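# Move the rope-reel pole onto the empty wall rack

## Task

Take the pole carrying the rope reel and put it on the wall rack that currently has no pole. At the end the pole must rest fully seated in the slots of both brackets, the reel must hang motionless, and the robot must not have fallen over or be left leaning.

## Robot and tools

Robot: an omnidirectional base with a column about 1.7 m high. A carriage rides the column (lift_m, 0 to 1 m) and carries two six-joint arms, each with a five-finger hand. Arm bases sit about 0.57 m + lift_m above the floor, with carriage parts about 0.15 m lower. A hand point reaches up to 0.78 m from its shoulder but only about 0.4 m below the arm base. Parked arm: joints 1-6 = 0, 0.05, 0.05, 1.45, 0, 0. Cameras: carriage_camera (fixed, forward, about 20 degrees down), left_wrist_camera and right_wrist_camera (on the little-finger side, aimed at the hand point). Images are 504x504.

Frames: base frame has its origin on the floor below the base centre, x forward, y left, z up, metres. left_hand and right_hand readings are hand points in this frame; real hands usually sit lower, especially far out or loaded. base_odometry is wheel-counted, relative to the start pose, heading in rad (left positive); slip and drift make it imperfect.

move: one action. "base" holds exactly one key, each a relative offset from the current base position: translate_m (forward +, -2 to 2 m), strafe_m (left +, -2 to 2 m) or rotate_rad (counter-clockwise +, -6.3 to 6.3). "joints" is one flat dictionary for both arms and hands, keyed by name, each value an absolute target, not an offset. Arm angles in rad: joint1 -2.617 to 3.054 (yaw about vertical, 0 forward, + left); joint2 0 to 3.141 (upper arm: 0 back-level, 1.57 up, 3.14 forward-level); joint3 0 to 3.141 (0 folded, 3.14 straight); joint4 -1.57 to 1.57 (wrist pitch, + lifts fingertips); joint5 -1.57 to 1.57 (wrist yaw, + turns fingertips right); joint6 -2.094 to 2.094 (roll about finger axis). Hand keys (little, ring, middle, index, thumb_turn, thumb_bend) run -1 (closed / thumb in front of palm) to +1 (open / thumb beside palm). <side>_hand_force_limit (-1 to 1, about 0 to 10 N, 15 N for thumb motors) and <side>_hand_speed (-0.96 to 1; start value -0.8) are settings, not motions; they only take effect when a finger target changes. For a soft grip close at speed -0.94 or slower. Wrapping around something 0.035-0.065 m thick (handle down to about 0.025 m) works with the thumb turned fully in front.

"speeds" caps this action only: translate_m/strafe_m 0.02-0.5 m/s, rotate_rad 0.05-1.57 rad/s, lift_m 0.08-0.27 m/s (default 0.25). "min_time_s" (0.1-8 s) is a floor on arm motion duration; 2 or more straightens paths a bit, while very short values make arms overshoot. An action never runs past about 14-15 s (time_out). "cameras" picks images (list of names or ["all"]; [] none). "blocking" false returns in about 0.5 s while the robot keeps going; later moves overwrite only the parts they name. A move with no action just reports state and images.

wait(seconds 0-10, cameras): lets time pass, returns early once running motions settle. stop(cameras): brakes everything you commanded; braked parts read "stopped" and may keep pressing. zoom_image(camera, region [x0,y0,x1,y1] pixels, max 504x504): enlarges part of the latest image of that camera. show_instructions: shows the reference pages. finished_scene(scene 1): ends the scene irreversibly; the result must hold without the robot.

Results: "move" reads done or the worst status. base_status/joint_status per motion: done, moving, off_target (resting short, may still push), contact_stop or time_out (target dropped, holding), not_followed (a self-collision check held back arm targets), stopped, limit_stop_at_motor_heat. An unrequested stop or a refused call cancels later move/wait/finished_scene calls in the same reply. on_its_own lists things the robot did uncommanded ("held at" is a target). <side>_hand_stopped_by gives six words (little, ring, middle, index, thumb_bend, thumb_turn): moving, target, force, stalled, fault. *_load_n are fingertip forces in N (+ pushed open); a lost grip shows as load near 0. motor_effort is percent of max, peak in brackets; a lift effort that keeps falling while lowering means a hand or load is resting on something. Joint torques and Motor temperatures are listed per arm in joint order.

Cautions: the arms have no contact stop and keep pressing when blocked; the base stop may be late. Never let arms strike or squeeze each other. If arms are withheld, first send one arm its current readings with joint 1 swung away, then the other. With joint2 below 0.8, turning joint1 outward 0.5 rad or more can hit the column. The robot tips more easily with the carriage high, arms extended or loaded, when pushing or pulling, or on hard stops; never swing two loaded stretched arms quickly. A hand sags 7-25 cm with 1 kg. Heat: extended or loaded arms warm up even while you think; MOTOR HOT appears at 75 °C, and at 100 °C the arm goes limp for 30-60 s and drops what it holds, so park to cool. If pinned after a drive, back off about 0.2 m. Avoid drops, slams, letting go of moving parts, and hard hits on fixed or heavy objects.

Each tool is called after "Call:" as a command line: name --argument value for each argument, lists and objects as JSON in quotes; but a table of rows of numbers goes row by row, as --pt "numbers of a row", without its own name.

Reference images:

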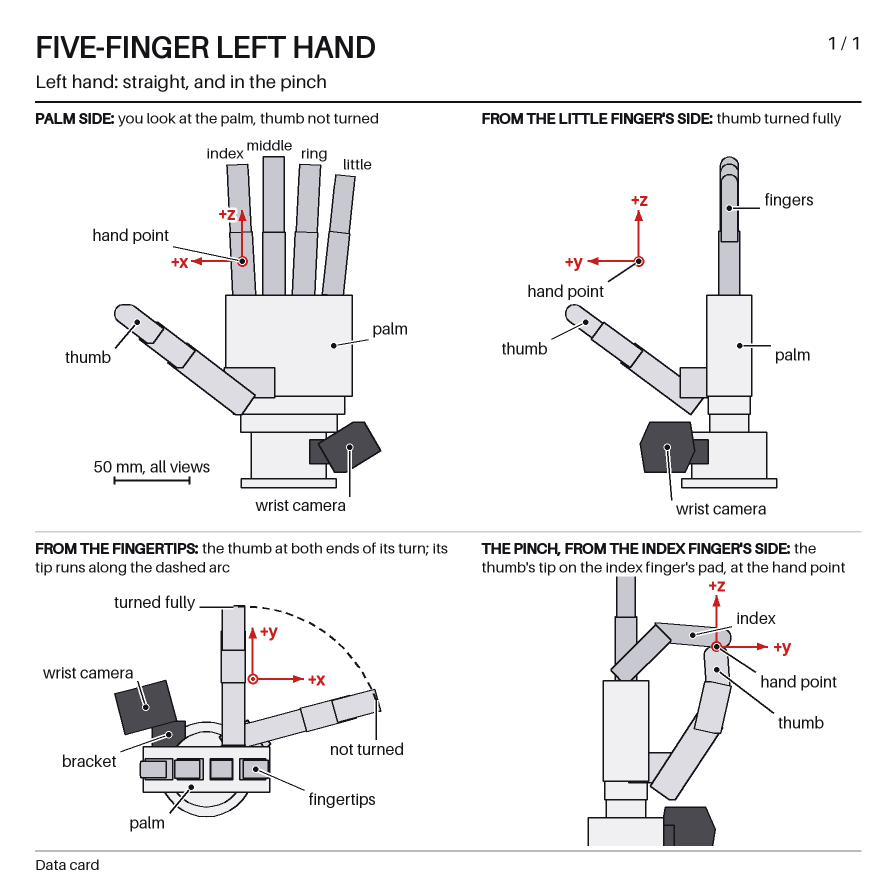

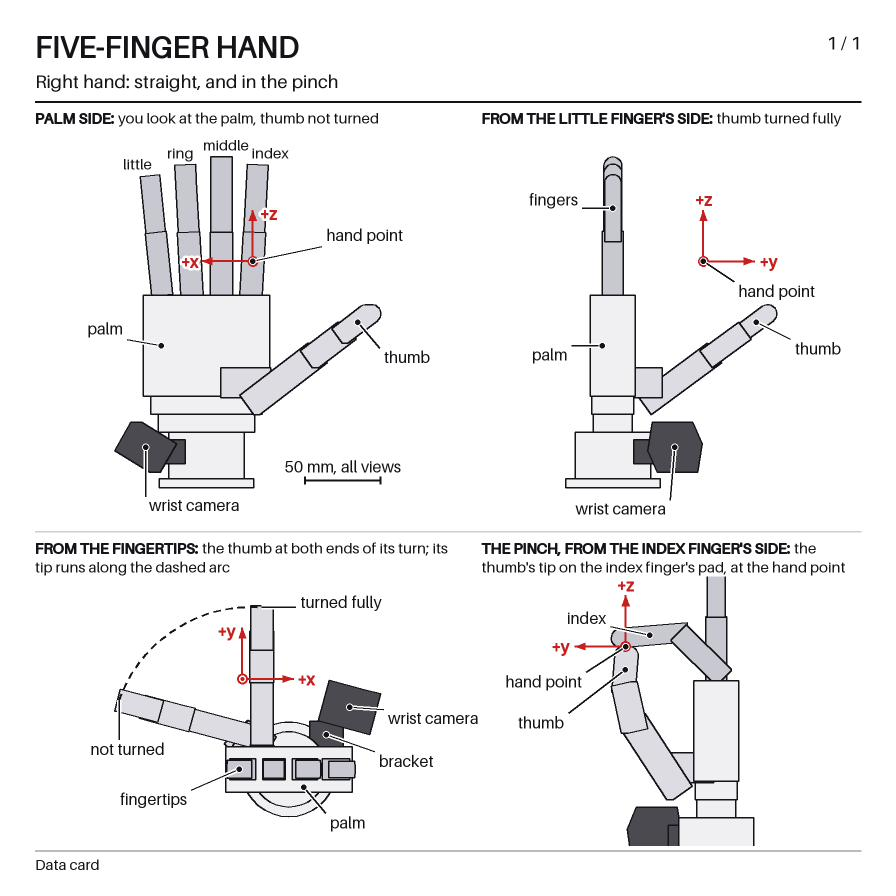

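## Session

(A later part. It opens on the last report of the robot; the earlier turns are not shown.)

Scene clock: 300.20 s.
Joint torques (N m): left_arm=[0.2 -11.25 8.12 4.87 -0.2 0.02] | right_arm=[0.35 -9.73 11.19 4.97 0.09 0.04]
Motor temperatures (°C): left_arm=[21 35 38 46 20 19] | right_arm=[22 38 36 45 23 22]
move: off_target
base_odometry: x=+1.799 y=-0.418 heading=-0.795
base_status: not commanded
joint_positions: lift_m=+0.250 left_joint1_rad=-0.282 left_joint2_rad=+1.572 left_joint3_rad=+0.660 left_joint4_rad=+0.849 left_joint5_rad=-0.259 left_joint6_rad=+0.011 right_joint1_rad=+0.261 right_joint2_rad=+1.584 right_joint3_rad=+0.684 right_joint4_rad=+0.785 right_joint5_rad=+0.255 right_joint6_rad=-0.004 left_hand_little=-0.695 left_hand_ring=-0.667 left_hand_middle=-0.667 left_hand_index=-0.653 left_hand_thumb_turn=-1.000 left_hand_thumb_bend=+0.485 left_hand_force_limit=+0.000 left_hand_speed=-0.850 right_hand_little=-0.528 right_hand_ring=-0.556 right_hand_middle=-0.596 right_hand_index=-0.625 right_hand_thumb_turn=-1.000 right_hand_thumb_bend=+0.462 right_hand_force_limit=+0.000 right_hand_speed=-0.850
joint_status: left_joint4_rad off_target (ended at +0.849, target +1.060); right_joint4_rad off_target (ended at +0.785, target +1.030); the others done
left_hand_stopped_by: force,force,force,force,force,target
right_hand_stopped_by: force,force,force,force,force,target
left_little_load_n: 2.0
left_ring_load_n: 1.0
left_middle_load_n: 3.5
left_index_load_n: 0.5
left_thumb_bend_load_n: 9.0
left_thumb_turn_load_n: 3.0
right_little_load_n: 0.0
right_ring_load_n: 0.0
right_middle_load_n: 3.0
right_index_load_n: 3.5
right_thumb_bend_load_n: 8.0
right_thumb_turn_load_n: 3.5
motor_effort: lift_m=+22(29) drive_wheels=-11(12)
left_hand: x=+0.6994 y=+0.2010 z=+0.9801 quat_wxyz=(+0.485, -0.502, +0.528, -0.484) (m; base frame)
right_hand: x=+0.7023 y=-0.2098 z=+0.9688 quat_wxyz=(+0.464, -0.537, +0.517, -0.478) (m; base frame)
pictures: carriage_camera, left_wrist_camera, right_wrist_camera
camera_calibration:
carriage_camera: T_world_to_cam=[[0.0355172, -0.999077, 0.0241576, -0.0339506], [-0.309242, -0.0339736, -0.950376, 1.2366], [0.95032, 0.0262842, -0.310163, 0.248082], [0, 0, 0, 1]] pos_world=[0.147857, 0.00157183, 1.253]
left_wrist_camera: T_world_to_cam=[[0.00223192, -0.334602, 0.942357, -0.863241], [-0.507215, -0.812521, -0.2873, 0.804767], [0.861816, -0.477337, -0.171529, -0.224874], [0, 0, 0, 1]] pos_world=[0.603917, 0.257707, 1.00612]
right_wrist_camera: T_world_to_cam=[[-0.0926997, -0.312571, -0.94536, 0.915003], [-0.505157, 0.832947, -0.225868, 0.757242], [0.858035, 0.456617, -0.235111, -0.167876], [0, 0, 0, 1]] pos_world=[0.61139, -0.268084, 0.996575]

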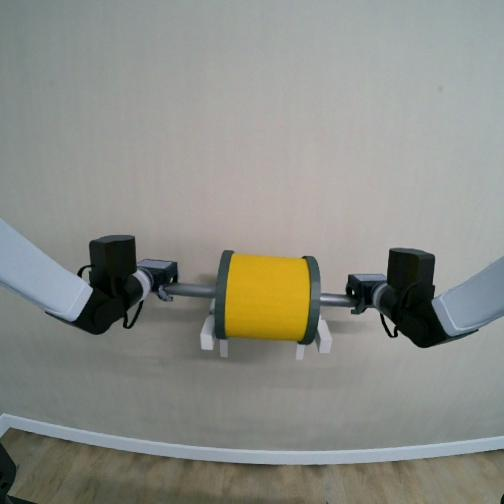

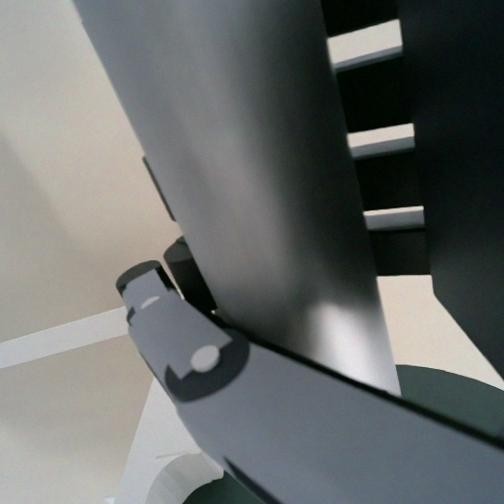

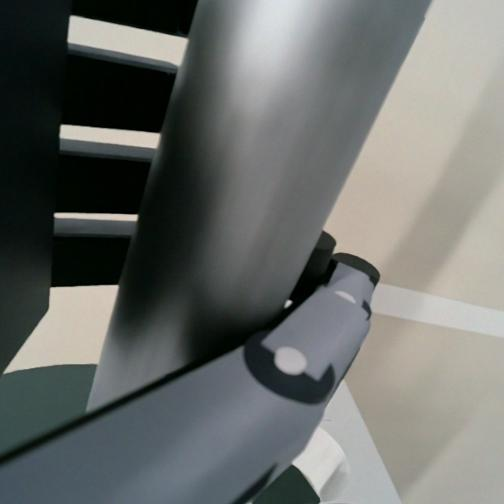

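Call:
move --joints '{"right_joint4_rad": 1.11, "lift_m": 0.26}' --min_time_s 1.5

Call:
move --base '{"translate_m": -0.4}' --speeds '{"translate_m": 0.12}' --cameras '["all"]'

Scene clock: 304.40 s.
Joint torques (N m): left_arm=[0.39 -11.19 8.87 4.68 -0.25 -0.01] | right_arm=[0.34 -9.8 11.73 5.17 0.08 0.11]
Motor temperatures (°C): left_arm=[21 36 38 49 20 19] | right_arm=[22 38 38 50 23 22]
move: off_target
base_odometry: x=+1.799 y=-0.418 heading=-0.795
base_status: not commanded
joint_positions: lift_m=+0.260 left_joint1_rad=-0.282 left_joint2_rad=+1.572 left_joint3_rad=+0.652 left_joint4_rad=+0.865 left_joint5_rad=-0.263 left_joint6_rad=+0.010 right_joint1_rad=+0.261 right_joint2_rad=+1.585 right_joint3_rad=+0.678 right_joint4_rad=+0.848 right_joint5_rad=+0.256 right_joint6_rad=-0.011 left_hand_little=-0.695 left_hand_ring=-0.667 left_hand_middle=-0.667 left_hand_index=-0.653 left_hand_thumb_turn=-1.000 left_hand_thumb_bend=+0.485 left_hand_force_limit=+0.000 left_hand_speed=-0.850 right_hand_little=-0.528 right_hand_ring=-0.556 right_hand_middle=-0.596 right_hand_index=-0.625 right_hand_thumb_turn=-1.000 right_hand_thumb_bend=+0.462 right_hand_force_limit=+0.000 right_hand_speed=-0.850
joint_status: right_joint4_rad off_target (ended at +0.848, target +1.110); the others done
left_hand_stopped_by: force,force,force,force,force,target
right_hand_stopped_by: force,force,force,force,force,target
left_little_load_n: 3.0
left_ring_load_n: 2.0
left_middle_load_n: 2.5
left_index_load_n: 0.0
left_thumb_bend_load_n: 9.0
left_thumb_turn_load_n: 4.0
right_little_load_n: 0.0
right_ring_load_n: 0.0
right_middle_load_n: 2.5
right_index_load_n: 6.5
right_thumb_bend_load_n: 8.5
right_thumb_turn_load_n: 2.5
motor_effort: lift_m=+22(27) drive_wheels=-11(12)
left_hand: x=+0.6989 y=+0.2018 z=+0.9909 quat_wxyz=(+0.488, -0.502, +0.524, -0.485) (m; base frame)
right_hand: x=+0.7061 y=-0.2094 z=+0.9925 quat_wxyz=(+0.480, -0.522, +0.506, -0.491) (m; base frame)
pictures: none

Scene clock: 308.50 s.
Joint torques (N m): left_arm=[-0.03 -11.11 8.96 4.58 -0.12 -0.02] | right_arm=[0.32 -9.63 11.75 5.12 0.04 0.13]
move: done
base_odometry: x=+1.519 y=-0.132 heading=-0.795
base_status: done
joint_positions: lift_m=+0.260 left_joint1_rad=-0.282 left_joint2_rad=+1.572 left_joint3_rad=+0.652 left_joint4_rad=+0.869 left_joint5_rad=-0.264 left_joint6_rad=+0.009 right_joint1_rad=+0.261 right_joint2_rad=+1.585 right_joint3_rad=+0.678 right_joint4_rad=+0.855 right_joint5_rad=+0.256 right_joint6_rad=-0.012 left_hand_little=-0.695 left_hand_ring=-0.667 left_hand_middle=-0.667 left_hand_index=-0.653 left_hand_thumb_turn=-1.000 left_hand_thumb_bend=+0.485 left_hand_force_limit=+0.000 left_hand_speed=-0.850 right_hand_little=-0.528 right_hand_ring=-0.556 right_hand_middle=-0.596 right_hand_index=-0.625 right_hand_thumb_turn=-1.000 right_hand_thumb_bend=+0.462 right_hand_force_limit=+0.000 right_hand_speed=-0.850
joint_status: not commanded
left_hand_stopped_by: force,force,force,force,force,target
right_hand_stopped_by: force,force,force,force,force,target
left_little_load_n: 3.0
left_ring_load_n: 2.0
left_middle_load_n: 2.5
left_index_load_n: 0.0
left_thumb_bend_load_n: 9.0
left_thumb_turn_load_n: 4.0
right_little_load_n: 0.0
right_ring_load_n: 0.0
right_middle_load_n: 2.5
right_index_load_n: 7.0
right_thumb_bend_load_n: 8.5
right_thumb_turn_load_n: 2.5
motor_effort: lift_m=+22(23) drive_wheels=-2(11)
left_hand: x=+0.6993 y=+0.2023 z=+0.9918 quat_wxyz=(+0.489, -0.502, +0.522, -0.486) (m; base frame)
right_hand: x=+0.7066 y=-0.2093 z=+0.9942 quat_wxyz=(+0.482, -0.520, +0.505, -0.492) (m; base frame)
pictures: carriage_camera, left_wrist_camera, right_wrist_camera
camera_calibration:
carriage_camera: T_world_to_cam=[[0.0355172, -0.999077, 0.0241576, -0.0341946], [-0.309242, -0.0339736, -0.950376, 1.2462], [0.95032, 0.0262842, -0.310163, 0.251214], [0, 0, 0, 1]] pos_world=[0.147857, 0.00157183, 1.2631]
left_wrist_camera: T_world_to_cam=[[-0.00640283, -0.330015, 0.943954, -0.870257], [-0.498947, -0.817018, -0.289021, 0.806036], [0.866609, -0.472833, -0.159428, -0.238414], [0, 0, 0, 1]] pos_world=[0.603209, 0.258619, 1.01643]
right_wrist_camera: T_world_to_cam=[[-0.0343138, -0.304613, -0.951858, 0.906436], [-0.490422, 0.834996, -0.249535, 0.778252], [0.870809, 0.45825, -0.178041, -0.231188], [0, 0, 0, 1]] pos_world=[0.614096, -0.267783, 1.01584]

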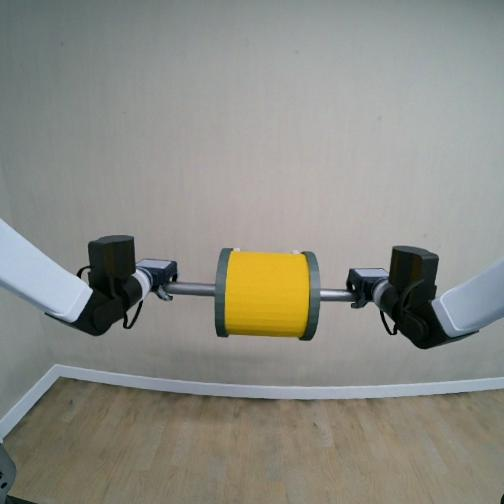

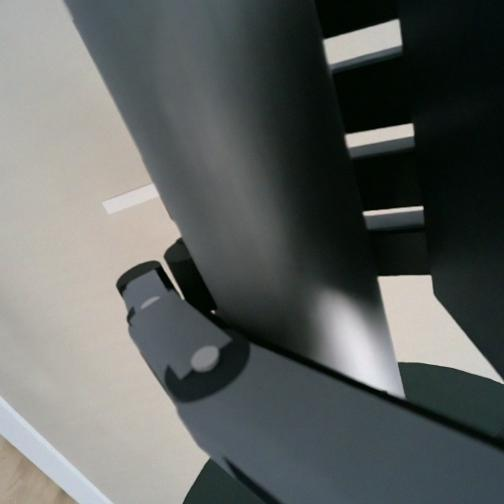

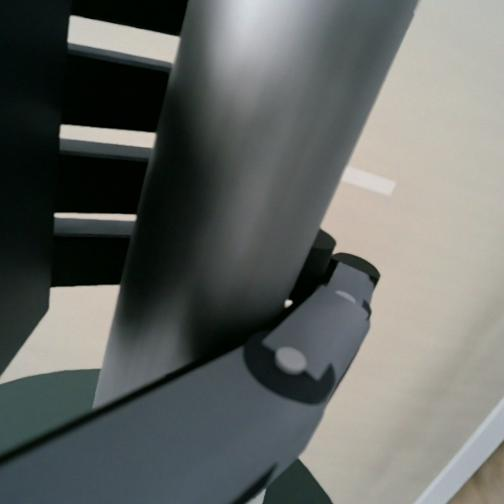

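Call:
move --joints '{"left_joint1_rad": -0.238, "left_joint2_rad": 1.9, "left_joint3_rad": 1.63, "left_joint4_rad": -0.98, "left_joint5_rad": -0.064, "left_joint6_rad": -0.23, "right_joint1_rad": 0.219, "right_joint2_rad": 1.9, "right_joint3_rad": 1.63, "right_joint4_rad": -0.98, "right_joint5_rad": 0.059, "right_joint6_rad": 0.21}' --min_time_s 4.5 --cameras '["all"]'

Scene clock: 332.17 s.
Joint torques (N m): left_arm=[-0.2 -10.04 10.8 0.93 0.18 0] | right_arm=[0.02 -10.55 14.8 0.66 -0.08 0.15]
Motor temperatures (°C): left_arm=[21 39 40 52 20 19] | right_arm=[22 42 44 62 23 22]
move: off_target
base_odometry: x=+1.519 y=-0.132 heading=-0.795
base_status: not commanded
joint_positions: lift_m=+0.260 left_joint1_rad=-0.234 left_joint2_rad=+1.916 left_joint3_rad=+1.566 left_joint4_rad=-1.001 left_joint5_rad=-0.082 left_joint6_rad=-0.221 right_joint1_rad=+0.218 right_joint2_rad=+1.933 right_joint3_rad=+1.555 right_joint4_rad=-0.986 right_joint5_rad=+0.068 right_joint6_rad=+0.196 left_hand_little=-0.694 left_hand_ring=-0.667 left_hand_middle=-0.667 left_hand_index=-0.653 left_hand_thumb_turn=-1.000 left_hand_thumb_bend=+0.484 left_hand_force_limit=+0.000 left_hand_speed=-0.850 right_hand_little=-0.528 right_hand_ring=-0.556 right_hand_middle=-0.596 right_hand_index=-0.626 right_hand_thumb_turn=-1.000 right_hand_thumb_bend=+0.462 right_hand_force_limit=+0.000 right_hand_speed=-0.850
joint_status: left_joint3_rad off_target (ended at +1.566, target +1.630); right_joint3_rad off_target (ended at +1.556, target +1.630); the others done
left_hand_stopped_by: force,force,force,force,force,target
right_hand_stopped_by: force,force,force,force,force,target
left_little_load_n: 6.0
left_ring_load_n: 1.5
left_middle_load_n: 3.0
left_index_load_n: 0.0
left_thumb_bend_load_n: 7.5
left_thumb_turn_load_n: 3.5
right_little_load_n: 9.0
right_ring_load_n: 1.5
right_middle_load_n: 1.5
right_index_load_n: 0.0
right_thumb_bend_load_n: 7.0
right_thumb_turn_load_n: 3.0
motor_effort: lift_m=+23(23) drive_wheels=-2(3)
left_hand: x=+0.5821 y=+0.2039 z=+0.9055 quat_wxyz=(+0.092, -0.701, +0.704, -0.071) (m; base frame)
right_hand: x=+0.5823 y=-0.2083 z=+0.8971 quat_wxyz=(+0.068, -0.708, +0.697, -0.085) (m; base frame)
pictures: carriage_camera, left_wrist_camera, right_wrist_camera
camera_calibration:
carriage_camera: T_world_to_cam=[[0.0355172, -0.999077, 0.0241576, -0.0341946], [-0.309242, -0.0339736, -0.950376, 1.2462], [0.95032, 0.0262842, -0.310163, 0.251214], [0, 0, 0, 1]] pos_world=[0.147857, 0.00157183, 1.2631]
left_wrist_camera: T_world_to_cam=[[0.913339, -0.316951, 0.255643, -0.703804], [-0.394731, -0.843312, 0.364708, 0.0766888], [0.0999919, -0.434012, -0.895341, 0.954709], [0, 0, 0, 1]] pos_world=[0.577621, 0.255956, 1.00674]
right_wrist_camera: T_world_to_cam=[[-0.930999, -0.297828, -0.211045, 0.669113], [-0.359351, 0.849333, 0.386652, 0.0481191], [0.0640915, 0.435812, -0.897753, 0.969936], [0, 0, 0, 1]] pos_world=[0.57807, -0.264299, 0.99337]

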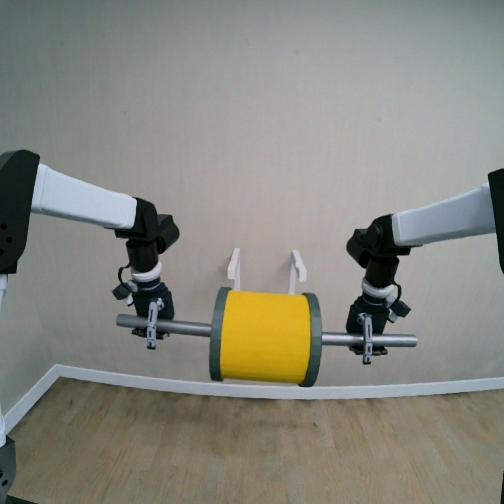

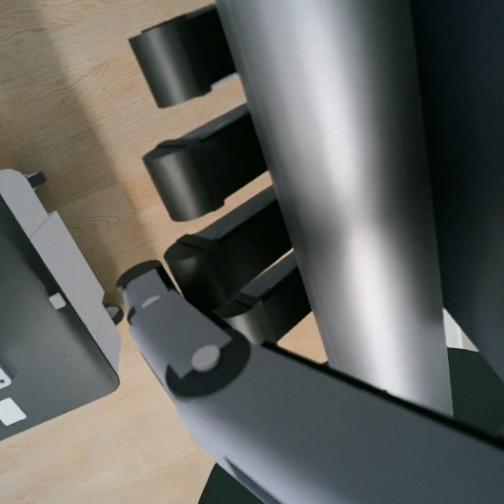

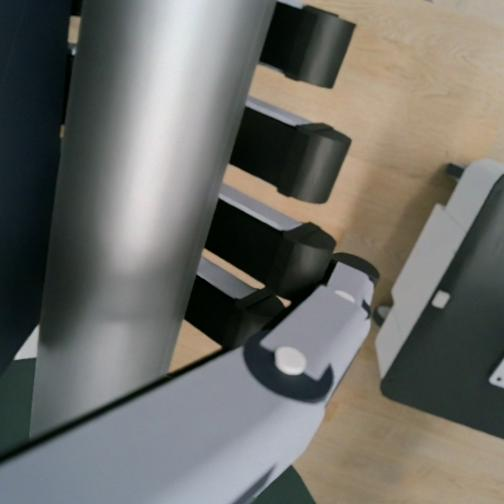

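Call:
move --base '{"rotate_rad": 3.142}' --speeds '{"rotate_rad": 0.7}' --cameras '["carriage_camera"]'

Scene clock: 345.10 s.
Joint torques (N m): left_arm=[-0.81 -10.21 10.73 0.96 0.08 -0.01] | right_arm=[0.51 -10.73 14.38 0.67 0.03 0.12]
Motor temperatures (°C): left_arm=[21 39 42 44 20 19] | right_arm=[22 45 44 51 23 22]
move: done
base_odometry: x=+1.519 y=-0.132 heading=+2.346
base_status: done
joint_positions: lift_m=+0.260 left_joint1_rad=-0.229 left_joint2_rad=+1.920 left_joint3_rad=+1.566 left_joint4_rad=-1.004 left_joint5_rad=-0.074 left_joint6_rad=-0.222 right_joint1_rad=+0.213 right_joint2_rad=+1.936 right_joint3_rad=+1.560 right_joint4_rad=-0.984 right_joint5_rad=+0.056 right_joint6_rad=+0.198 left_hand_little=-0.694 left_hand_ring=-0.667 left_hand_middle=-0.667 left_hand_index=-0.653 left_hand_thumb_turn=-1.000 left_hand_thumb_bend=+0.484 left_hand_force_limit=+0.000 left_hand_speed=-0.850 right_hand_little=-0.528 right_hand_ring=-0.556 right_hand_middle=-0.596 right_hand_index=-0.626 right_hand_thumb_turn=-1.000 right_hand_thumb_bend=+0.462 right_hand_force_limit=+0.000 right_hand_speed=-0.850
joint_status: not commanded
left_hand_stopped_by: force,force,force,force,force,target
right_hand_stopped_by: force,force,force,force,force,target
left_little_load_n: 5.0
left_ring_load_n: 1.5
left_middle_load_n: 3.0
left_index_load_n: 0.5
left_thumb_bend_load_n: 7.5
left_thumb_turn_load_n: 3.0
right_little_load_n: 6.5
right_ring_load_n: 3.0
right_middle_load_n: 1.5
right_index_load_n: 0.5
right_thumb_bend_load_n: 7.0
right_thumb_turn_load_n: 3.0
motor_effort: lift_m=+22(23) drive_wheels=+4(10)
left_hand: x=+0.5813 y=+0.2042 z=+0.9043 quat_wxyz=(+0.087, -0.703, +0.702, -0.070) (m; base frame)
right_hand: x=+0.5839 y=-0.2073 z=+0.8976 quat_wxyz=(+0.072, -0.706, +0.700, -0.081) (m; base frame)
pictures: carriage_camera
camera_calibration:
carriage_camera: T_world_to_cam=[[0.0355172, -0.999077, 0.0241576, -0.0341946], [-0.309242, -0.0339736, -0.950376, 1.2462], [0.95032, 0.0262842, -0.310163, 0.251214], [0, 0, 0, 1]] pos_world=[0.147857, 0.00157183, 1.2631]

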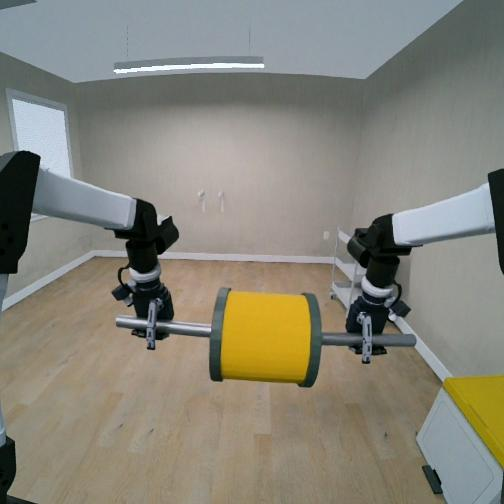

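Call:
move --base '{"strafe_m": 0.6}' --speeds '{"strafe_m": 0.3}'

Call:
move --base '{"translate_m": 1.9}' --speeds '{"translate_m": 0.4}' --cameras '["carriage_camera"]'

Call:
zoom_image --camera "carriage_camera" --region '[160, 150, 380, 300]'

Scene clock: 350.70 s.
Joint torques (N m): left_arm=[-0.72 -10.43 10.65 0.93 0.12 0.04] | right_arm=[0.5 -10.66 14.37 0.72 0.03 0.13]
move: done
base_odometry: x=+1.091 y=-0.553 heading=+2.347
base_status: done
joint_positions: lift_m=+0.260 left_joint1_rad=-0.230 left_joint2_rad=+1.920 left_joint3_rad=+1.566 left_joint4_rad=-1.004 left_joint5_rad=-0.073 left_joint6_rad=-0.222 right_joint1_rad=+0.213 right_joint2_rad=+1.936 right_joint3_rad=+1.560 right_joint4_rad=-0.988 right_joint5_rad=+0.057 right_joint6_rad=+0.198 left_hand_little=-0.694 left_hand_ring=-0.667 left_hand_middle=-0.667 left_hand_index=-0.653 left_hand_thumb_turn=-1.000 left_hand_thumb_bend=+0.484 left_hand_force_limit=+0.000 left_hand_speed=-0.850 right_hand_little=-0.528 right_hand_ring=-0.556 right_hand_middle=-0.596 right_hand_index=-0.626 right_hand_thumb_turn=-1.000 right_hand_thumb_bend=+0.462 right_hand_force_limit=+0.000 right_hand_speed=-0.850
joint_status: not commanded
left_hand_stopped_by: force,force,force,force,force,target
right_hand_stopped_by: force,force,force,force,force,target
left_little_load_n: 5.0
left_ring_load_n: 1.5
left_middle_load_n: 3.0
left_index_load_n: 0.0
left_thumb_bend_load_n: 8.0
left_thumb_turn_load_n: 3.0
right_little_load_n: 6.5
right_ring_load_n: 3.0
right_middle_load_n: 1.5
right_index_load_n: 0.0
right_thumb_bend_load_n: 7.0
right_thumb_turn_load_n: 3.0
motor_effort: lift_m=+22(23) drive_wheels=-6(13)
left_hand: x=+0.5810 y=+0.2038 z=+0.9043 quat_wxyz=(+0.087, -0.703, +0.703, -0.071) (m; base frame)
right_hand: x=+0.5829 y=-0.2076 z=+0.8976 quat_wxyz=(+0.071, -0.706, +0.700, -0.080) (m; base frame)
pictures: none

Scene clock: 357.33 s.
Joint torques (N m): left_arm=[-0.59 -10.45 10.69 1.02 0.12 -0.02] | right_arm=[0.46 -10.77 14.34 0.71 0.03 0.13]
move: done
base_odometry: x=-0.241 y=+0.802 heading=+2.348
base_status: done
joint_positions: lift_m=+0.260 left_joint1_rad=-0.230 left_joint2_rad=+1.920 left_joint3_rad=+1.566 left_joint4_rad=-1.006 left_joint5_rad=-0.073 left_joint6_rad=-0.222 right_joint1_rad=+0.213 right_joint2_rad=+1.936 right_joint3_rad=+1.560 right_joint4_rad=-0.989 right_joint5_rad=+0.056 right_joint6_rad=+0.198 left_hand_little=-0.694 left_hand_ring=-0.667 left_hand_middle=-0.667 left_hand_index=-0.653 left_hand_thumb_turn=-1.000 left_hand_thumb_bend=+0.484 left_hand_force_limit=+0.000 left_hand_speed=-0.850 right_hand_little=-0.528 right_hand_ring=-0.556 right_hand_middle=-0.596 right_hand_index=-0.626 right_hand_thumb_turn=-1.000 right_hand_thumb_bend=+0.462 right_hand_force_limit=+0.000 right_hand_speed=-0.850
joint_status: not commanded
left_hand_stopped_by: force,force,force,force,force,target
right_hand_stopped_by: force,force,force,force,force,target
left_little_load_n: 5.5
left_ring_load_n: 2.0
left_middle_load_n: 3.0
left_index_load_n: 0.5
left_thumb_bend_load_n: 7.5
left_thumb_turn_load_n: 3.0
right_little_load_n: 7.0
right_ring_load_n: 3.0
right_middle_load_n: 1.5
right_index_load_n: 0.0
right_thumb_bend_load_n: 7.0
right_thumb_turn_load_n: 3.0
motor_effort: lift_m=+22(23) drive_wheels=-5(13)
left_hand: x=+0.5807 y=+0.2039 z=+0.9043 quat_wxyz=(+0.087, -0.703, +0.703, -0.070) (m; base frame)
right_hand: x=+0.5826 y=-0.2075 z=+0.8976 quat_wxyz=(+0.070, -0.706, +0.700, -0.079) (m; base frame)
pictures: carriage_camera
camera_calibration:
carriage_camera: T_world_to_cam=[[0.0355172, -0.999077, 0.0241576, -0.0341946], [-0.309242, -0.0339736, -0.950376, 1.2462], [0.95032, 0.0262842, -0.310163, 0.251214], [0, 0, 0, 1]] pos_world=[0.147857, 0.00157183, 1.2631]

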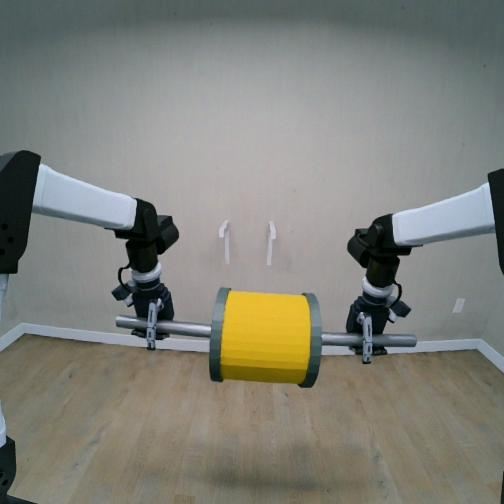

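Scaled by 2.291 from the camera's 504x504 image, which has a finer 720x720 frame.

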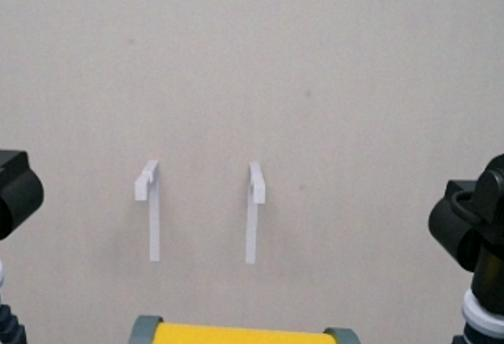

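Call:
move --base '{"strafe_m": 0.09}' --joints '{"lift_m": 0.42, "right_joint3_rad": 1.66}' --speeds '{"strafe_m": 0.15, "lift_m": 0.12}'

Call:
move --base '{"rotate_rad": 0.012}' --speeds '{"rotate_rad": 0.2}'

Call:
move --base '{"translate_m": 0.4}' --speeds '{"translate_m": 0.2}' --cameras '["all"]'

Call:
zoom_image --camera "carriage_camera" --region '[160, 150, 380, 300]'

Scene clock: 379.33 s.
Joint torques (N m): left_arm=[-0.91 -11.04 9.88 0.96 0.11 0.02] | right_arm=[0.59 -11.78 13.9 0.85 -0.06 0.12]
Motor temperatures (°C): left_arm=[21 40 45 38 20 19] | right_arm=[22 48 50 43 23 22]
move: off_target
base_odometry: x=-0.305 y=+0.739 heading=+2.347
base_status: done
joint_positions: lift_m=+0.420 left_joint1_rad=-0.227 left_joint2_rad=+1.929 left_joint3_rad=+1.578 left_joint4_rad=-1.004 left_joint5_rad=-0.072 left_joint6_rad=-0.228 right_joint1_rad=+0.213 right_joint2_rad=+1.947 right_joint3_rad=+1.595 right_joint4_rad=-0.999 right_joint5_rad=+0.062 right_joint6_rad=+0.198 left_hand_little=-0.694 left_hand_ring=-0.667 left_hand_middle=-0.667 left_hand_index=-0.653 left_hand_thumb_turn=-1.000 left_hand_thumb_bend=+0.484 left_hand_force_limit=+0.000 left_hand_speed=-0.850 right_hand_little=-0.528 right_hand_ring=-0.556 right_hand_middle=-0.596 right_hand_index=-0.626 right_hand_thumb_turn=-1.000 right_hand_thumb_bend=+0.462 right_hand_force_limit=+0.000 right_hand_speed=-0.850
joint_status: right_joint3_rad off_target (ended at +1.595, target +1.660); the others done
left_hand_stopped_by: force,force,force,force,force,target
right_hand_stopped_by: force,force,force,force,force,target
left_little_load_n: 6.0
left_ring_load_n: 1.5
left_middle_load_n: 2.5
left_index_load_n: 0.5
left_thumb_bend_load_n: 7.5
left_thumb_turn_load_n: 3.0
right_little_load_n: 5.5
right_ring_load_n: 3.0
right_middle_load_n: 2.0
right_index_load_n: 0.0
right_thumb_bend_load_n: 7.0
right_thumb_turn_load_n: 3.0
motor_effort: lift_m=+22(29) drive_wheels=-2(11)
left_hand: x=+0.5846 y=+0.2034 z=+1.0644 quat_wxyz=(+0.087, -0.706, +0.699, -0.073) (m; base frame)
right_hand: x=+0.5902 y=-0.2073 z=+1.0624 quat_wxyz=(+0.075, -0.705, +0.700, -0.086) (m; base frame)
pictures: none

Scene clock: 380.00 s.
Joint torques (N m): left_arm=[-1.05 -11.49 10.14 1.03 0.03 0] | right_arm=[0.68 -11.75 13.89 0.86 -0.05 0.13]
move: done
base_odometry: x=-0.305 y=+0.739 heading=+2.359
base_status: done
joint_positions: lift_m=+0.420 left_joint1_rad=-0.228 left_joint2_rad=+1.929 left_joint3_rad=+1.578 left_joint4_rad=-1.004 left_joint5_rad=-0.070 left_joint6_rad=-0.228 right_joint1_rad=+0.211 right_joint2_rad=+1.947 right_joint3_rad=+1.595 right_joint4_rad=-0.999 right_joint5_rad=+0.065 right_joint6_rad=+0.198 left_hand_little=-0.694 left_hand_ring=-0.667 left_hand_middle=-0.667 left_hand_index=-0.653 left_hand_thumb_turn=-1.000 left_hand_thumb_bend=+0.484 left_hand_force_limit=+0.000 left_hand_speed=-0.850 right_hand_little=-0.528 right_hand_ring=-0.556 right_hand_middle=-0.596 right_hand_index=-0.626 right_hand_thumb_turn=-1.000 right_hand_thumb_bend=+0.462 right_hand_force_limit=+0.000 right_hand_speed=-0.850
joint_status: not commanded
left_hand_stopped_by: force,force,force,force,force,target
right_hand_stopped_by: force,force,force,force,force,target
left_little_load_n: 5.5
left_ring_load_n: 1.5
left_middle_load_n: 3.0
left_index_load_n: 0.0
left_thumb_bend_load_n: 7.5
left_thumb_turn_load_n: 3.0
right_little_load_n: 6.0
right_ring_load_n: 3.0
right_middle_load_n: 1.5
right_index_load_n: 0.0
right_thumb_bend_load_n: 7.0
right_thumb_turn_load_n: 3.0
motor_effort: lift_m=+22(23) drive_wheels=-5(7)
left_hand: x=+0.5843 y=+0.2027 z=+1.0645 quat_wxyz=(+0.087, -0.705, +0.700, -0.073) (m; base frame)
right_hand: x=+0.5905 y=-0.2083 z=+1.0623 quat_wxyz=(+0.074, -0.705, +0.700, -0.087) (m; base frame)
pictures: none

Scene clock: 383.10 s.
Joint torques (N m): left_arm=[-0.85 -11.32 9.62 0.9 0.12 0.05] | right_arm=[0.69 -11.75 13.87 0.85 -0.04 0.13]
move: done
base_odometry: x=-0.589 y=+1.021 heading=+2.359
base_status: done
joint_positions: lift_m=+0.420 left_joint1_rad=-0.228 left_joint2_rad=+1.929 left_joint3_rad=+1.578 left_joint4_rad=-1.001 left_joint5_rad=-0.070 left_joint6_rad=-0.228 right_joint1_rad=+0.211 right_joint2_rad=+1.947 right_joint3_rad=+1.595 right_joint4_rad=-0.998 right_joint5_rad=+0.065 right_joint6_rad=+0.198 left_hand_little=-0.694 left_hand_ring=-0.667 left_hand_middle=-0.667 left_hand_index=-0.653 left_hand_thumb_turn=-1.000 left_hand_thumb_bend=+0.484 left_hand_force_limit=+0.000 left_hand_speed=-0.850 right_hand_little=-0.528 right_hand_ring=-0.556 right_hand_middle=-0.596 right_hand_index=-0.626 right_hand_thumb_turn=-1.000 right_hand_thumb_bend=+0.462 right_hand_force_limit=+0.000 right_hand_speed=-0.850
joint_status: not commanded
left_hand_stopped_by: force,force,force,force,force,target
right_hand_stopped_by: force,force,force,force,force,target
left_little_load_n: 5.5
left_ring_load_n: 1.5
left_middle_load_n: 3.0
left_index_load_n: 0.0
left_thumb_bend_load_n: 7.5
left_thumb_turn_load_n: 3.0
right_little_load_n: 5.5
right_ring_load_n: 3.0
right_middle_load_n: 1.5
right_index_load_n: 0.0
right_thumb_bend_load_n: 7.0
right_thumb_turn_load_n: 3.0
motor_effort: lift_m=+22(23) drive_wheels=-5(10)
left_hand: x=+0.5851 y=+0.2026 z=+1.0645 quat_wxyz=(+0.087, -0.705, +0.700, -0.074) (m; base frame)
right_hand: x=+0.5907 y=-0.2082 z=+1.0623 quat_wxyz=(+0.074, -0.705, +0.700, -0.087) (m; base frame)
pictures: carriage_camera, left_wrist_camera, right_wrist_camera
camera_calibration:
carriage_camera: T_world_to_cam=[[0.0355172, -0.999077, 0.0241576, -0.0380598], [-0.309242, -0.0339736, -0.950376, 1.39826], [0.95032, 0.0262842, -0.310163, 0.30084], [0, 0, 0, 1]] pos_world=[0.147857, 0.00157183, 1.4231]
left_wrist_camera: T_world_to_cam=[[0.917293, -0.304776, 0.256292, -0.753111], [-0.385122, -0.842648, 0.37633, 0.000594182], [0.101267, -0.443909, -0.890331, 1.09215], [0, 0, 0, 1]] pos_world=[0.580452, 0.255787, 1.16517]
right_wrist_camera: T_world_to_cam=[[-0.930951, -0.288281, -0.224109, 0.727542], [-0.356581, 0.84989, 0.387991, -0.0157444], [0.0786175, 0.441113, -0.894001, 1.10629], [0, 0, 0, 1]] pos_world=[0.584718, -0.264882, 1.15818]

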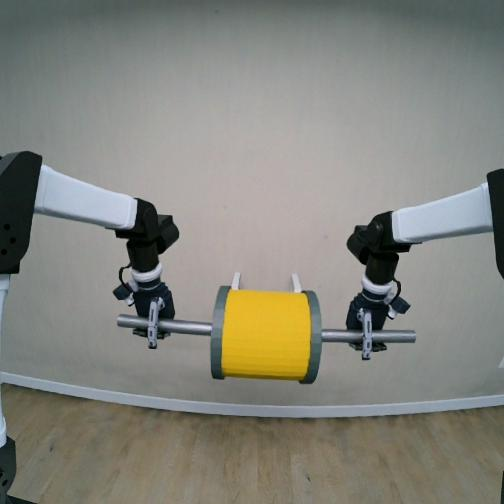

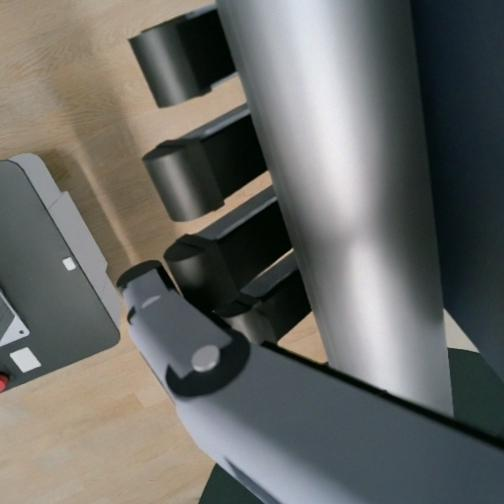

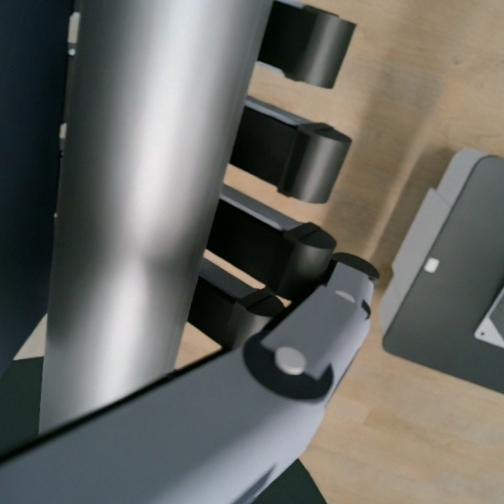

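Scaled by 2.291 from the camera's 504x504 image, which has a finer 720x720 frame.

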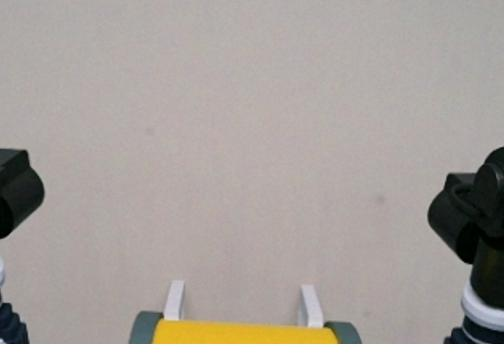

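Call:
move --base '{"strafe_m": -0.012}' --joints '{"lift_m": 0.49, "right_joint3_rad": 1.715, "right_joint4_rad": -1.03}' --speeds '{"strafe_m": 0.08, "lift_m": 0.12}' --min_time_s 1.5

Call:
move --base '{"translate_m": 0.28}' --speeds '{"translate_m": 0.15}' --cameras '["all"]'

Call:
zoom_image --camera "carriage_camera" --region '[100, 240, 430, 400]'

Scene clock: 405.90 s.
Joint torques (N m): left_arm=[-0.84 -11.44 9.78 0.95 0.06 0.09] | right_arm=[0.62 -12.1 15.35 0.74 -0.09 0.12]
move: off_target
base_odometry: x=-0.581 y=+1.030 heading=+2.360
base_status: done
joint_positions: lift_m=+0.490 left_joint1_rad=-0.229 left_joint2_rad=+1.930 left_joint3_rad=+1.580 left_joint4_rad=-1.003 left_joint5_rad=-0.070 left_joint6_rad=-0.231 right_joint1_rad=+0.211 right_joint2_rad=+1.952 right_joint3_rad=+1.636 right_joint4_rad=-1.041 right_joint5_rad=+0.069 right_joint6_rad=+0.198 left_hand_little=-0.694 left_hand_ring=-0.667 left_hand_middle=-0.667 left_hand_index=-0.653 left_hand_thumb_turn=-1.000 left_hand_thumb_bend=+0.484 left_hand_force_limit=+0.000 left_hand_speed=-0.850 right_hand_little=-0.528 right_hand_ring=-0.556 right_hand_middle=-0.596 right_hand_index=-0.626 right_hand_thumb_turn=-1.000 right_hand_thumb_bend=+0.462 right_hand_force_limit=+0.000 right_hand_speed=-0.850
joint_status: right_joint3_rad off_target (ended at +1.636, target +1.715); the others done
left_hand_stopped_by: force,force,force,force,force,target
right_hand_stopped_by: force,force,force,force,force,target
left_little_load_n: 6.5
left_ring_load_n: 0.5
left_middle_load_n: 3.0
left_index_load_n: 0.0
left_thumb_bend_load_n: 7.5
left_thumb_turn_load_n: 3.0
right_little_load_n: 2.5
right_ring_load_n: 2.5
right_middle_load_n: 2.5
right_index_load_n: 1.0
right_thumb_bend_load_n: 6.5
right_thumb_turn_load_n: 3.0
motor_effort: lift_m=+23(28) drive_wheels=+3(7)
left_hand: x=+0.5853 y=+0.2021 z=+1.1344 quat_wxyz=(+0.087, -0.706, +0.699, -0.074) (m; base frame)
right_hand: x=+0.5910 y=-0.2090 z=+1.1409 quat_wxyz=(+0.070, -0.705, +0.701, -0.087) (m; base frame)
pictures: none

Scene clock: 408.67 s.
Joint torques (N m): left_arm=[-0.57 -11.34 9.57 0.96 0.03 0.08] | right_arm=[0.61 -12.05 15.04 0.79 -0.1 0.12]
Motor temperatures (°C): left_arm=[21 44 48 36 20 19] | right_arm=[22 53 49 41 23 22]
move: done
base_odometry: x=-0.779 y=+1.227 heading=+2.359
base_status: done
joint_positions: lift_m=+0.490 left_joint1_rad=-0.229 left_joint2_rad=+1.930 left_joint3_rad=+1.580 left_joint4_rad=-1.001 left_joint5_rad=-0.068 left_joint6_rad=-0.231 right_joint1_rad=+0.211 right_joint2_rad=+1.952 right_joint3_rad=+1.639 right_joint4_rad=-1.046 right_joint5_rad=+0.070 right_joint6_rad=+0.198 left_hand_little=-0.694 left_hand_ring=-0.667 left_hand_middle=-0.667 left_hand_index=-0.653 left_hand_thumb_turn=-1.000 left_hand_thumb_bend=+0.484 left_hand_force_limit=+0.000 left_hand_speed=-0.850 right_hand_little=-0.528 right_hand_ring=-0.556 right_hand_middle=-0.596 right_hand_index=-0.626 right_hand_thumb_turn=-1.000 right_hand_thumb_bend=+0.462 right_hand_force_limit=+0.000 right_hand_speed=-0.850
joint_status: not commanded
left_hand_stopped_by: force,force,force,force,force,target
right_hand_stopped_by: force,force,force,force,force,target
left_little_load_n: 6.0
left_ring_load_n: 0.5
left_middle_load_n: 2.5
left_index_load_n: 0.0
left_thumb_bend_load_n: 7.5
left_thumb_turn_load_n: 3.0
right_little_load_n: 2.5
right_ring_load_n: 2.5
right_middle_load_n: 2.5
right_index_load_n: 0.5
right_thumb_bend_load_n: 6.5
right_thumb_turn_load_n: 3.0
motor_effort: lift_m=+22(23) drive_wheels=-5(10)
left_hand: x=+0.5854 y=+0.2015 z=+1.1345 quat_wxyz=(+0.086, -0.706, +0.699, -0.075) (m; base frame)
right_hand: x=+0.5904 y=-0.2093 z=+1.1416 quat_wxyz=(+0.069, -0.705, +0.701, -0.087) (m; base frame)
pictures: carriage_camera, left_wrist_camera, right_wrist_camera
camera_calibration:
carriage_camera: T_world_to_cam=[[0.0355172, -0.999077, 0.0241576, -0.0397484], [-0.309242, -0.0339736, -0.950376, 1.46469], [0.95032, 0.0262842, -0.310163, 0.322521], [0, 0, 0, 1]] pos_world=[0.147857, 0.00157183, 1.493]
left_wrist_camera: T_world_to_cam=[[0.917848, -0.302454, 0.257052, -0.773282], [-0.383634, -0.842172, 0.378908, -0.0303893], [0.10188, -0.446394, -0.889018, 1.15272], [0, 0, 0, 1]] pos_world=[0.580658, 0.255093, 1.23508]
right_wrist_camera: T_world_to_cam=[[-0.932938, -0.288671, -0.215166, 0.735704], [-0.352669, 0.852992, 0.384745, -0.0435806], [0.0724705, 0.434826, -0.897594, 1.18407], [0, 0, 0, 1]] pos_world=[0.585187, -0.265312, 1.23788]

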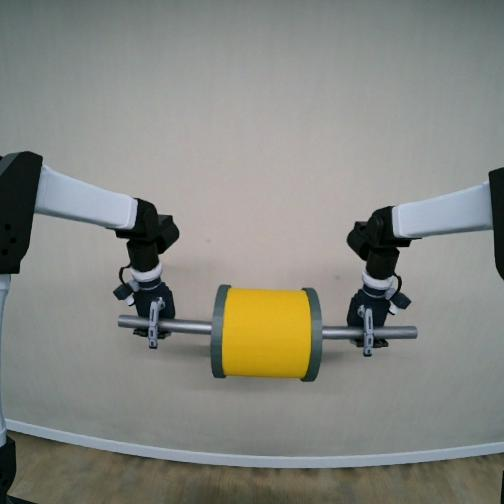

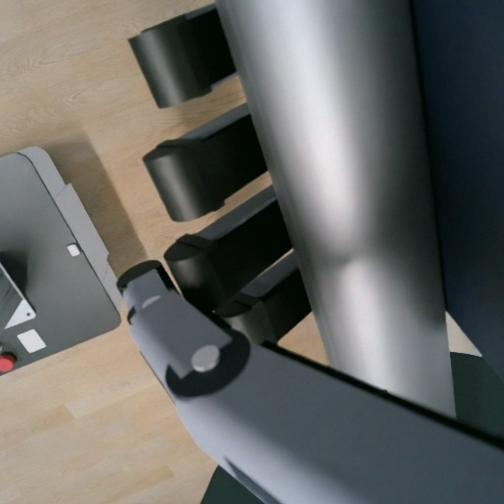

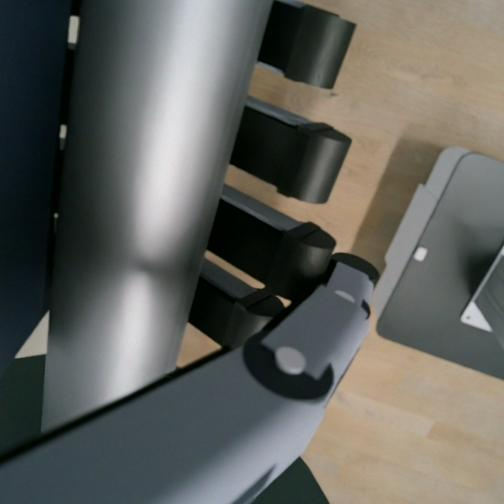

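Scaled by 1.527 from the camera's 504x504 image, which has a finer 720x720 frame.

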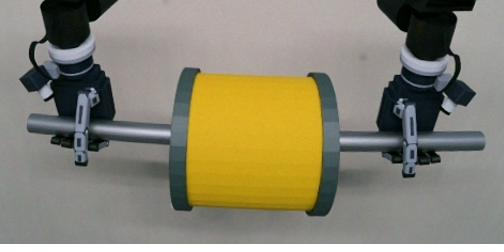

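Call:
move --base '{"translate_m": 0.17}' --speeds '{"translate_m": 0.12}' --cameras '["all"]'

Call:
zoom_image --camera "carriage_camera" --region '[100, 290, 430, 504]'

Scene clock: 416.70 s.
Joint torques (N m): left_arm=[-0.96 -11.3 9.62 0.97 0.05 0.1] | right_arm=[0.72 -12.1 15.04 0.82 -0.09 0.13]
Motor temperatures (°C): left_arm=[21 45 50 35 20 19] | right_arm=[22 56 50 40 23 22]
move: done
base_odometry: x=-0.900 y=+1.347 heading=+2.359
base_status: done
joint_positions: lift_m=+0.490 left_joint1_rad=-0.229 left_joint2_rad=+1.930 left_joint3_rad=+1.580 left_joint4_rad=-1.003 left_joint5_rad=-0.067 left_joint6_rad=-0.231 right_joint1_rad=+0.211 right_joint2_rad=+1.952 right_joint3_rad=+1.639 right_joint4_rad=-1.047 right_joint5_rad=+0.070 right_joint6_rad=+0.198 left_hand_little=-0.694 left_hand_ring=-0.667 left_hand_middle=-0.667 left_hand_index=-0.653 left_hand_thumb_turn=-1.000 left_hand_thumb_bend=+0.484 left_hand_force_limit=+0.000 left_hand_speed=-0.850 right_hand_little=-0.528 right_hand_ring=-0.556 right_hand_middle=-0.596 right_hand_index=-0.626 right_hand_thumb_turn=-1.000 right_hand_thumb_bend=+0.462 right_hand_force_limit=+0.000 right_hand_speed=-0.850
joint_status: not commanded
left_hand_stopped_by: force,force,force,force,force,target
right_hand_stopped_by: force,force,force,force,force,target
left_little_load_n: 6.0
left_ring_load_n: 0.5
left_middle_load_n: 2.5
left_index_load_n: 0.0
left_thumb_bend_load_n: 7.5
left_thumb_turn_load_n: 3.0
right_little_load_n: 2.5
right_ring_load_n: 2.5
right_middle_load_n: 3.0
right_index_load_n: 1.0
right_thumb_bend_load_n: 6.5
right_thumb_turn_load_n: 3.0
motor_effort: lift_m=+23(23) drive_wheels=-4(11)
left_hand: x=+0.5850 y=+0.2016 z=+1.1345 quat_wxyz=(+0.086, -0.706, +0.699, -0.074) (m; base frame)
right_hand: x=+0.5902 y=-0.2094 z=+1.1416 quat_wxyz=(+0.069, -0.705, +0.701, -0.087) (m; base frame)
pictures: carriage_camera, left_wrist_camera, right_wrist_camera
camera_calibration:
carriage_camera: T_world_to_cam=[[0.0355172, -0.999077, 0.0241576, -0.0397484], [-0.309242, -0.0339736, -0.950376, 1.46469], [0.95032, 0.0262842, -0.310163, 0.322521], [0, 0, 0, 1]] pos_world=[0.147857, 0.00157183, 1.493]
left_wrist_camera: T_world_to_cam=[[0.918218, -0.302516, 0.255654, -0.77157], [-0.383114, -0.842139, 0.379506, -0.0315137], [0.10049, -0.446414, -0.889166, 1.15374], [0, 0, 0, 1]] pos_world=[0.580458, 0.255093, 1.23508]
right_wrist_camera: T_world_to_cam=[[-0.933081, -0.288751, -0.214436, 0.734766], [-0.352432, 0.853016, 0.384909, -0.0439521], [0.0717739, 0.434726, -0.897698, 1.18458], [0, 0, 0, 1]] pos_world=[0.585084, -0.265312, 1.23787]

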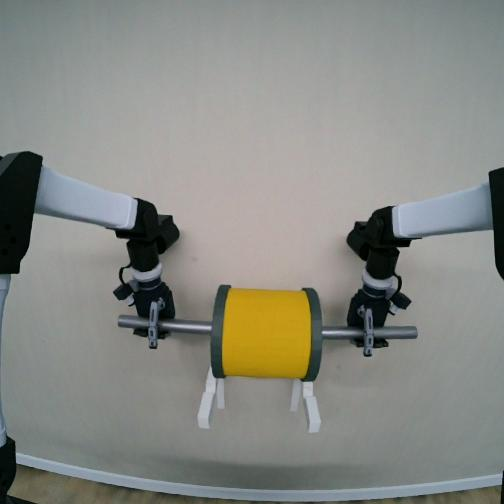

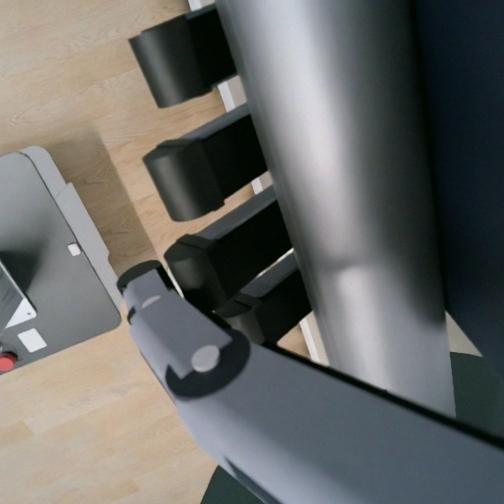

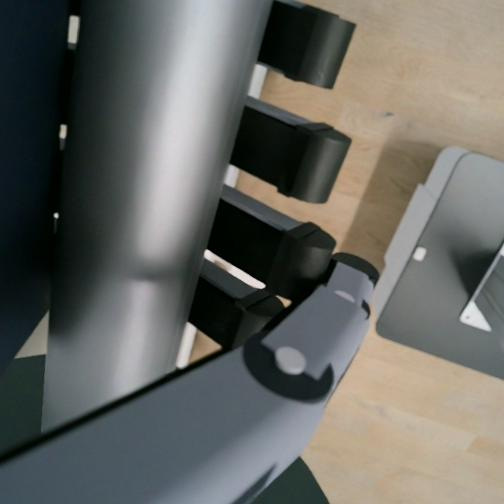

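Scaled by 1.527 from the camera's 504x504 image, which has a finer 720x720 frame.

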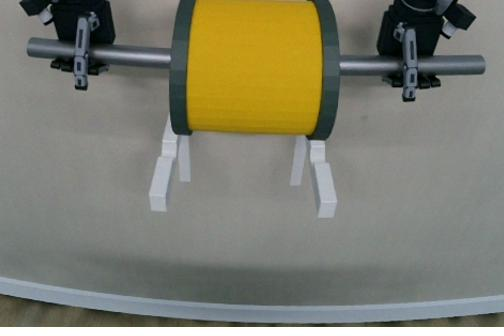

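Call:
zoom_image --camera "carriage_camera" --region '[180, 350, 340, 440]'

Scaled by 3.150 from the camera's 504x504 image, which has a finer 720x720 frame.

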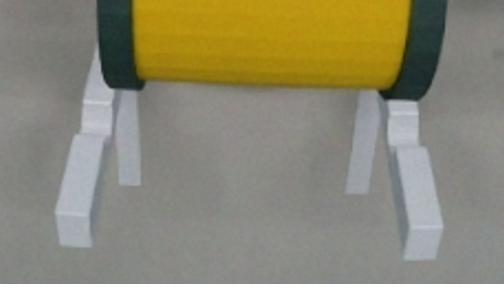

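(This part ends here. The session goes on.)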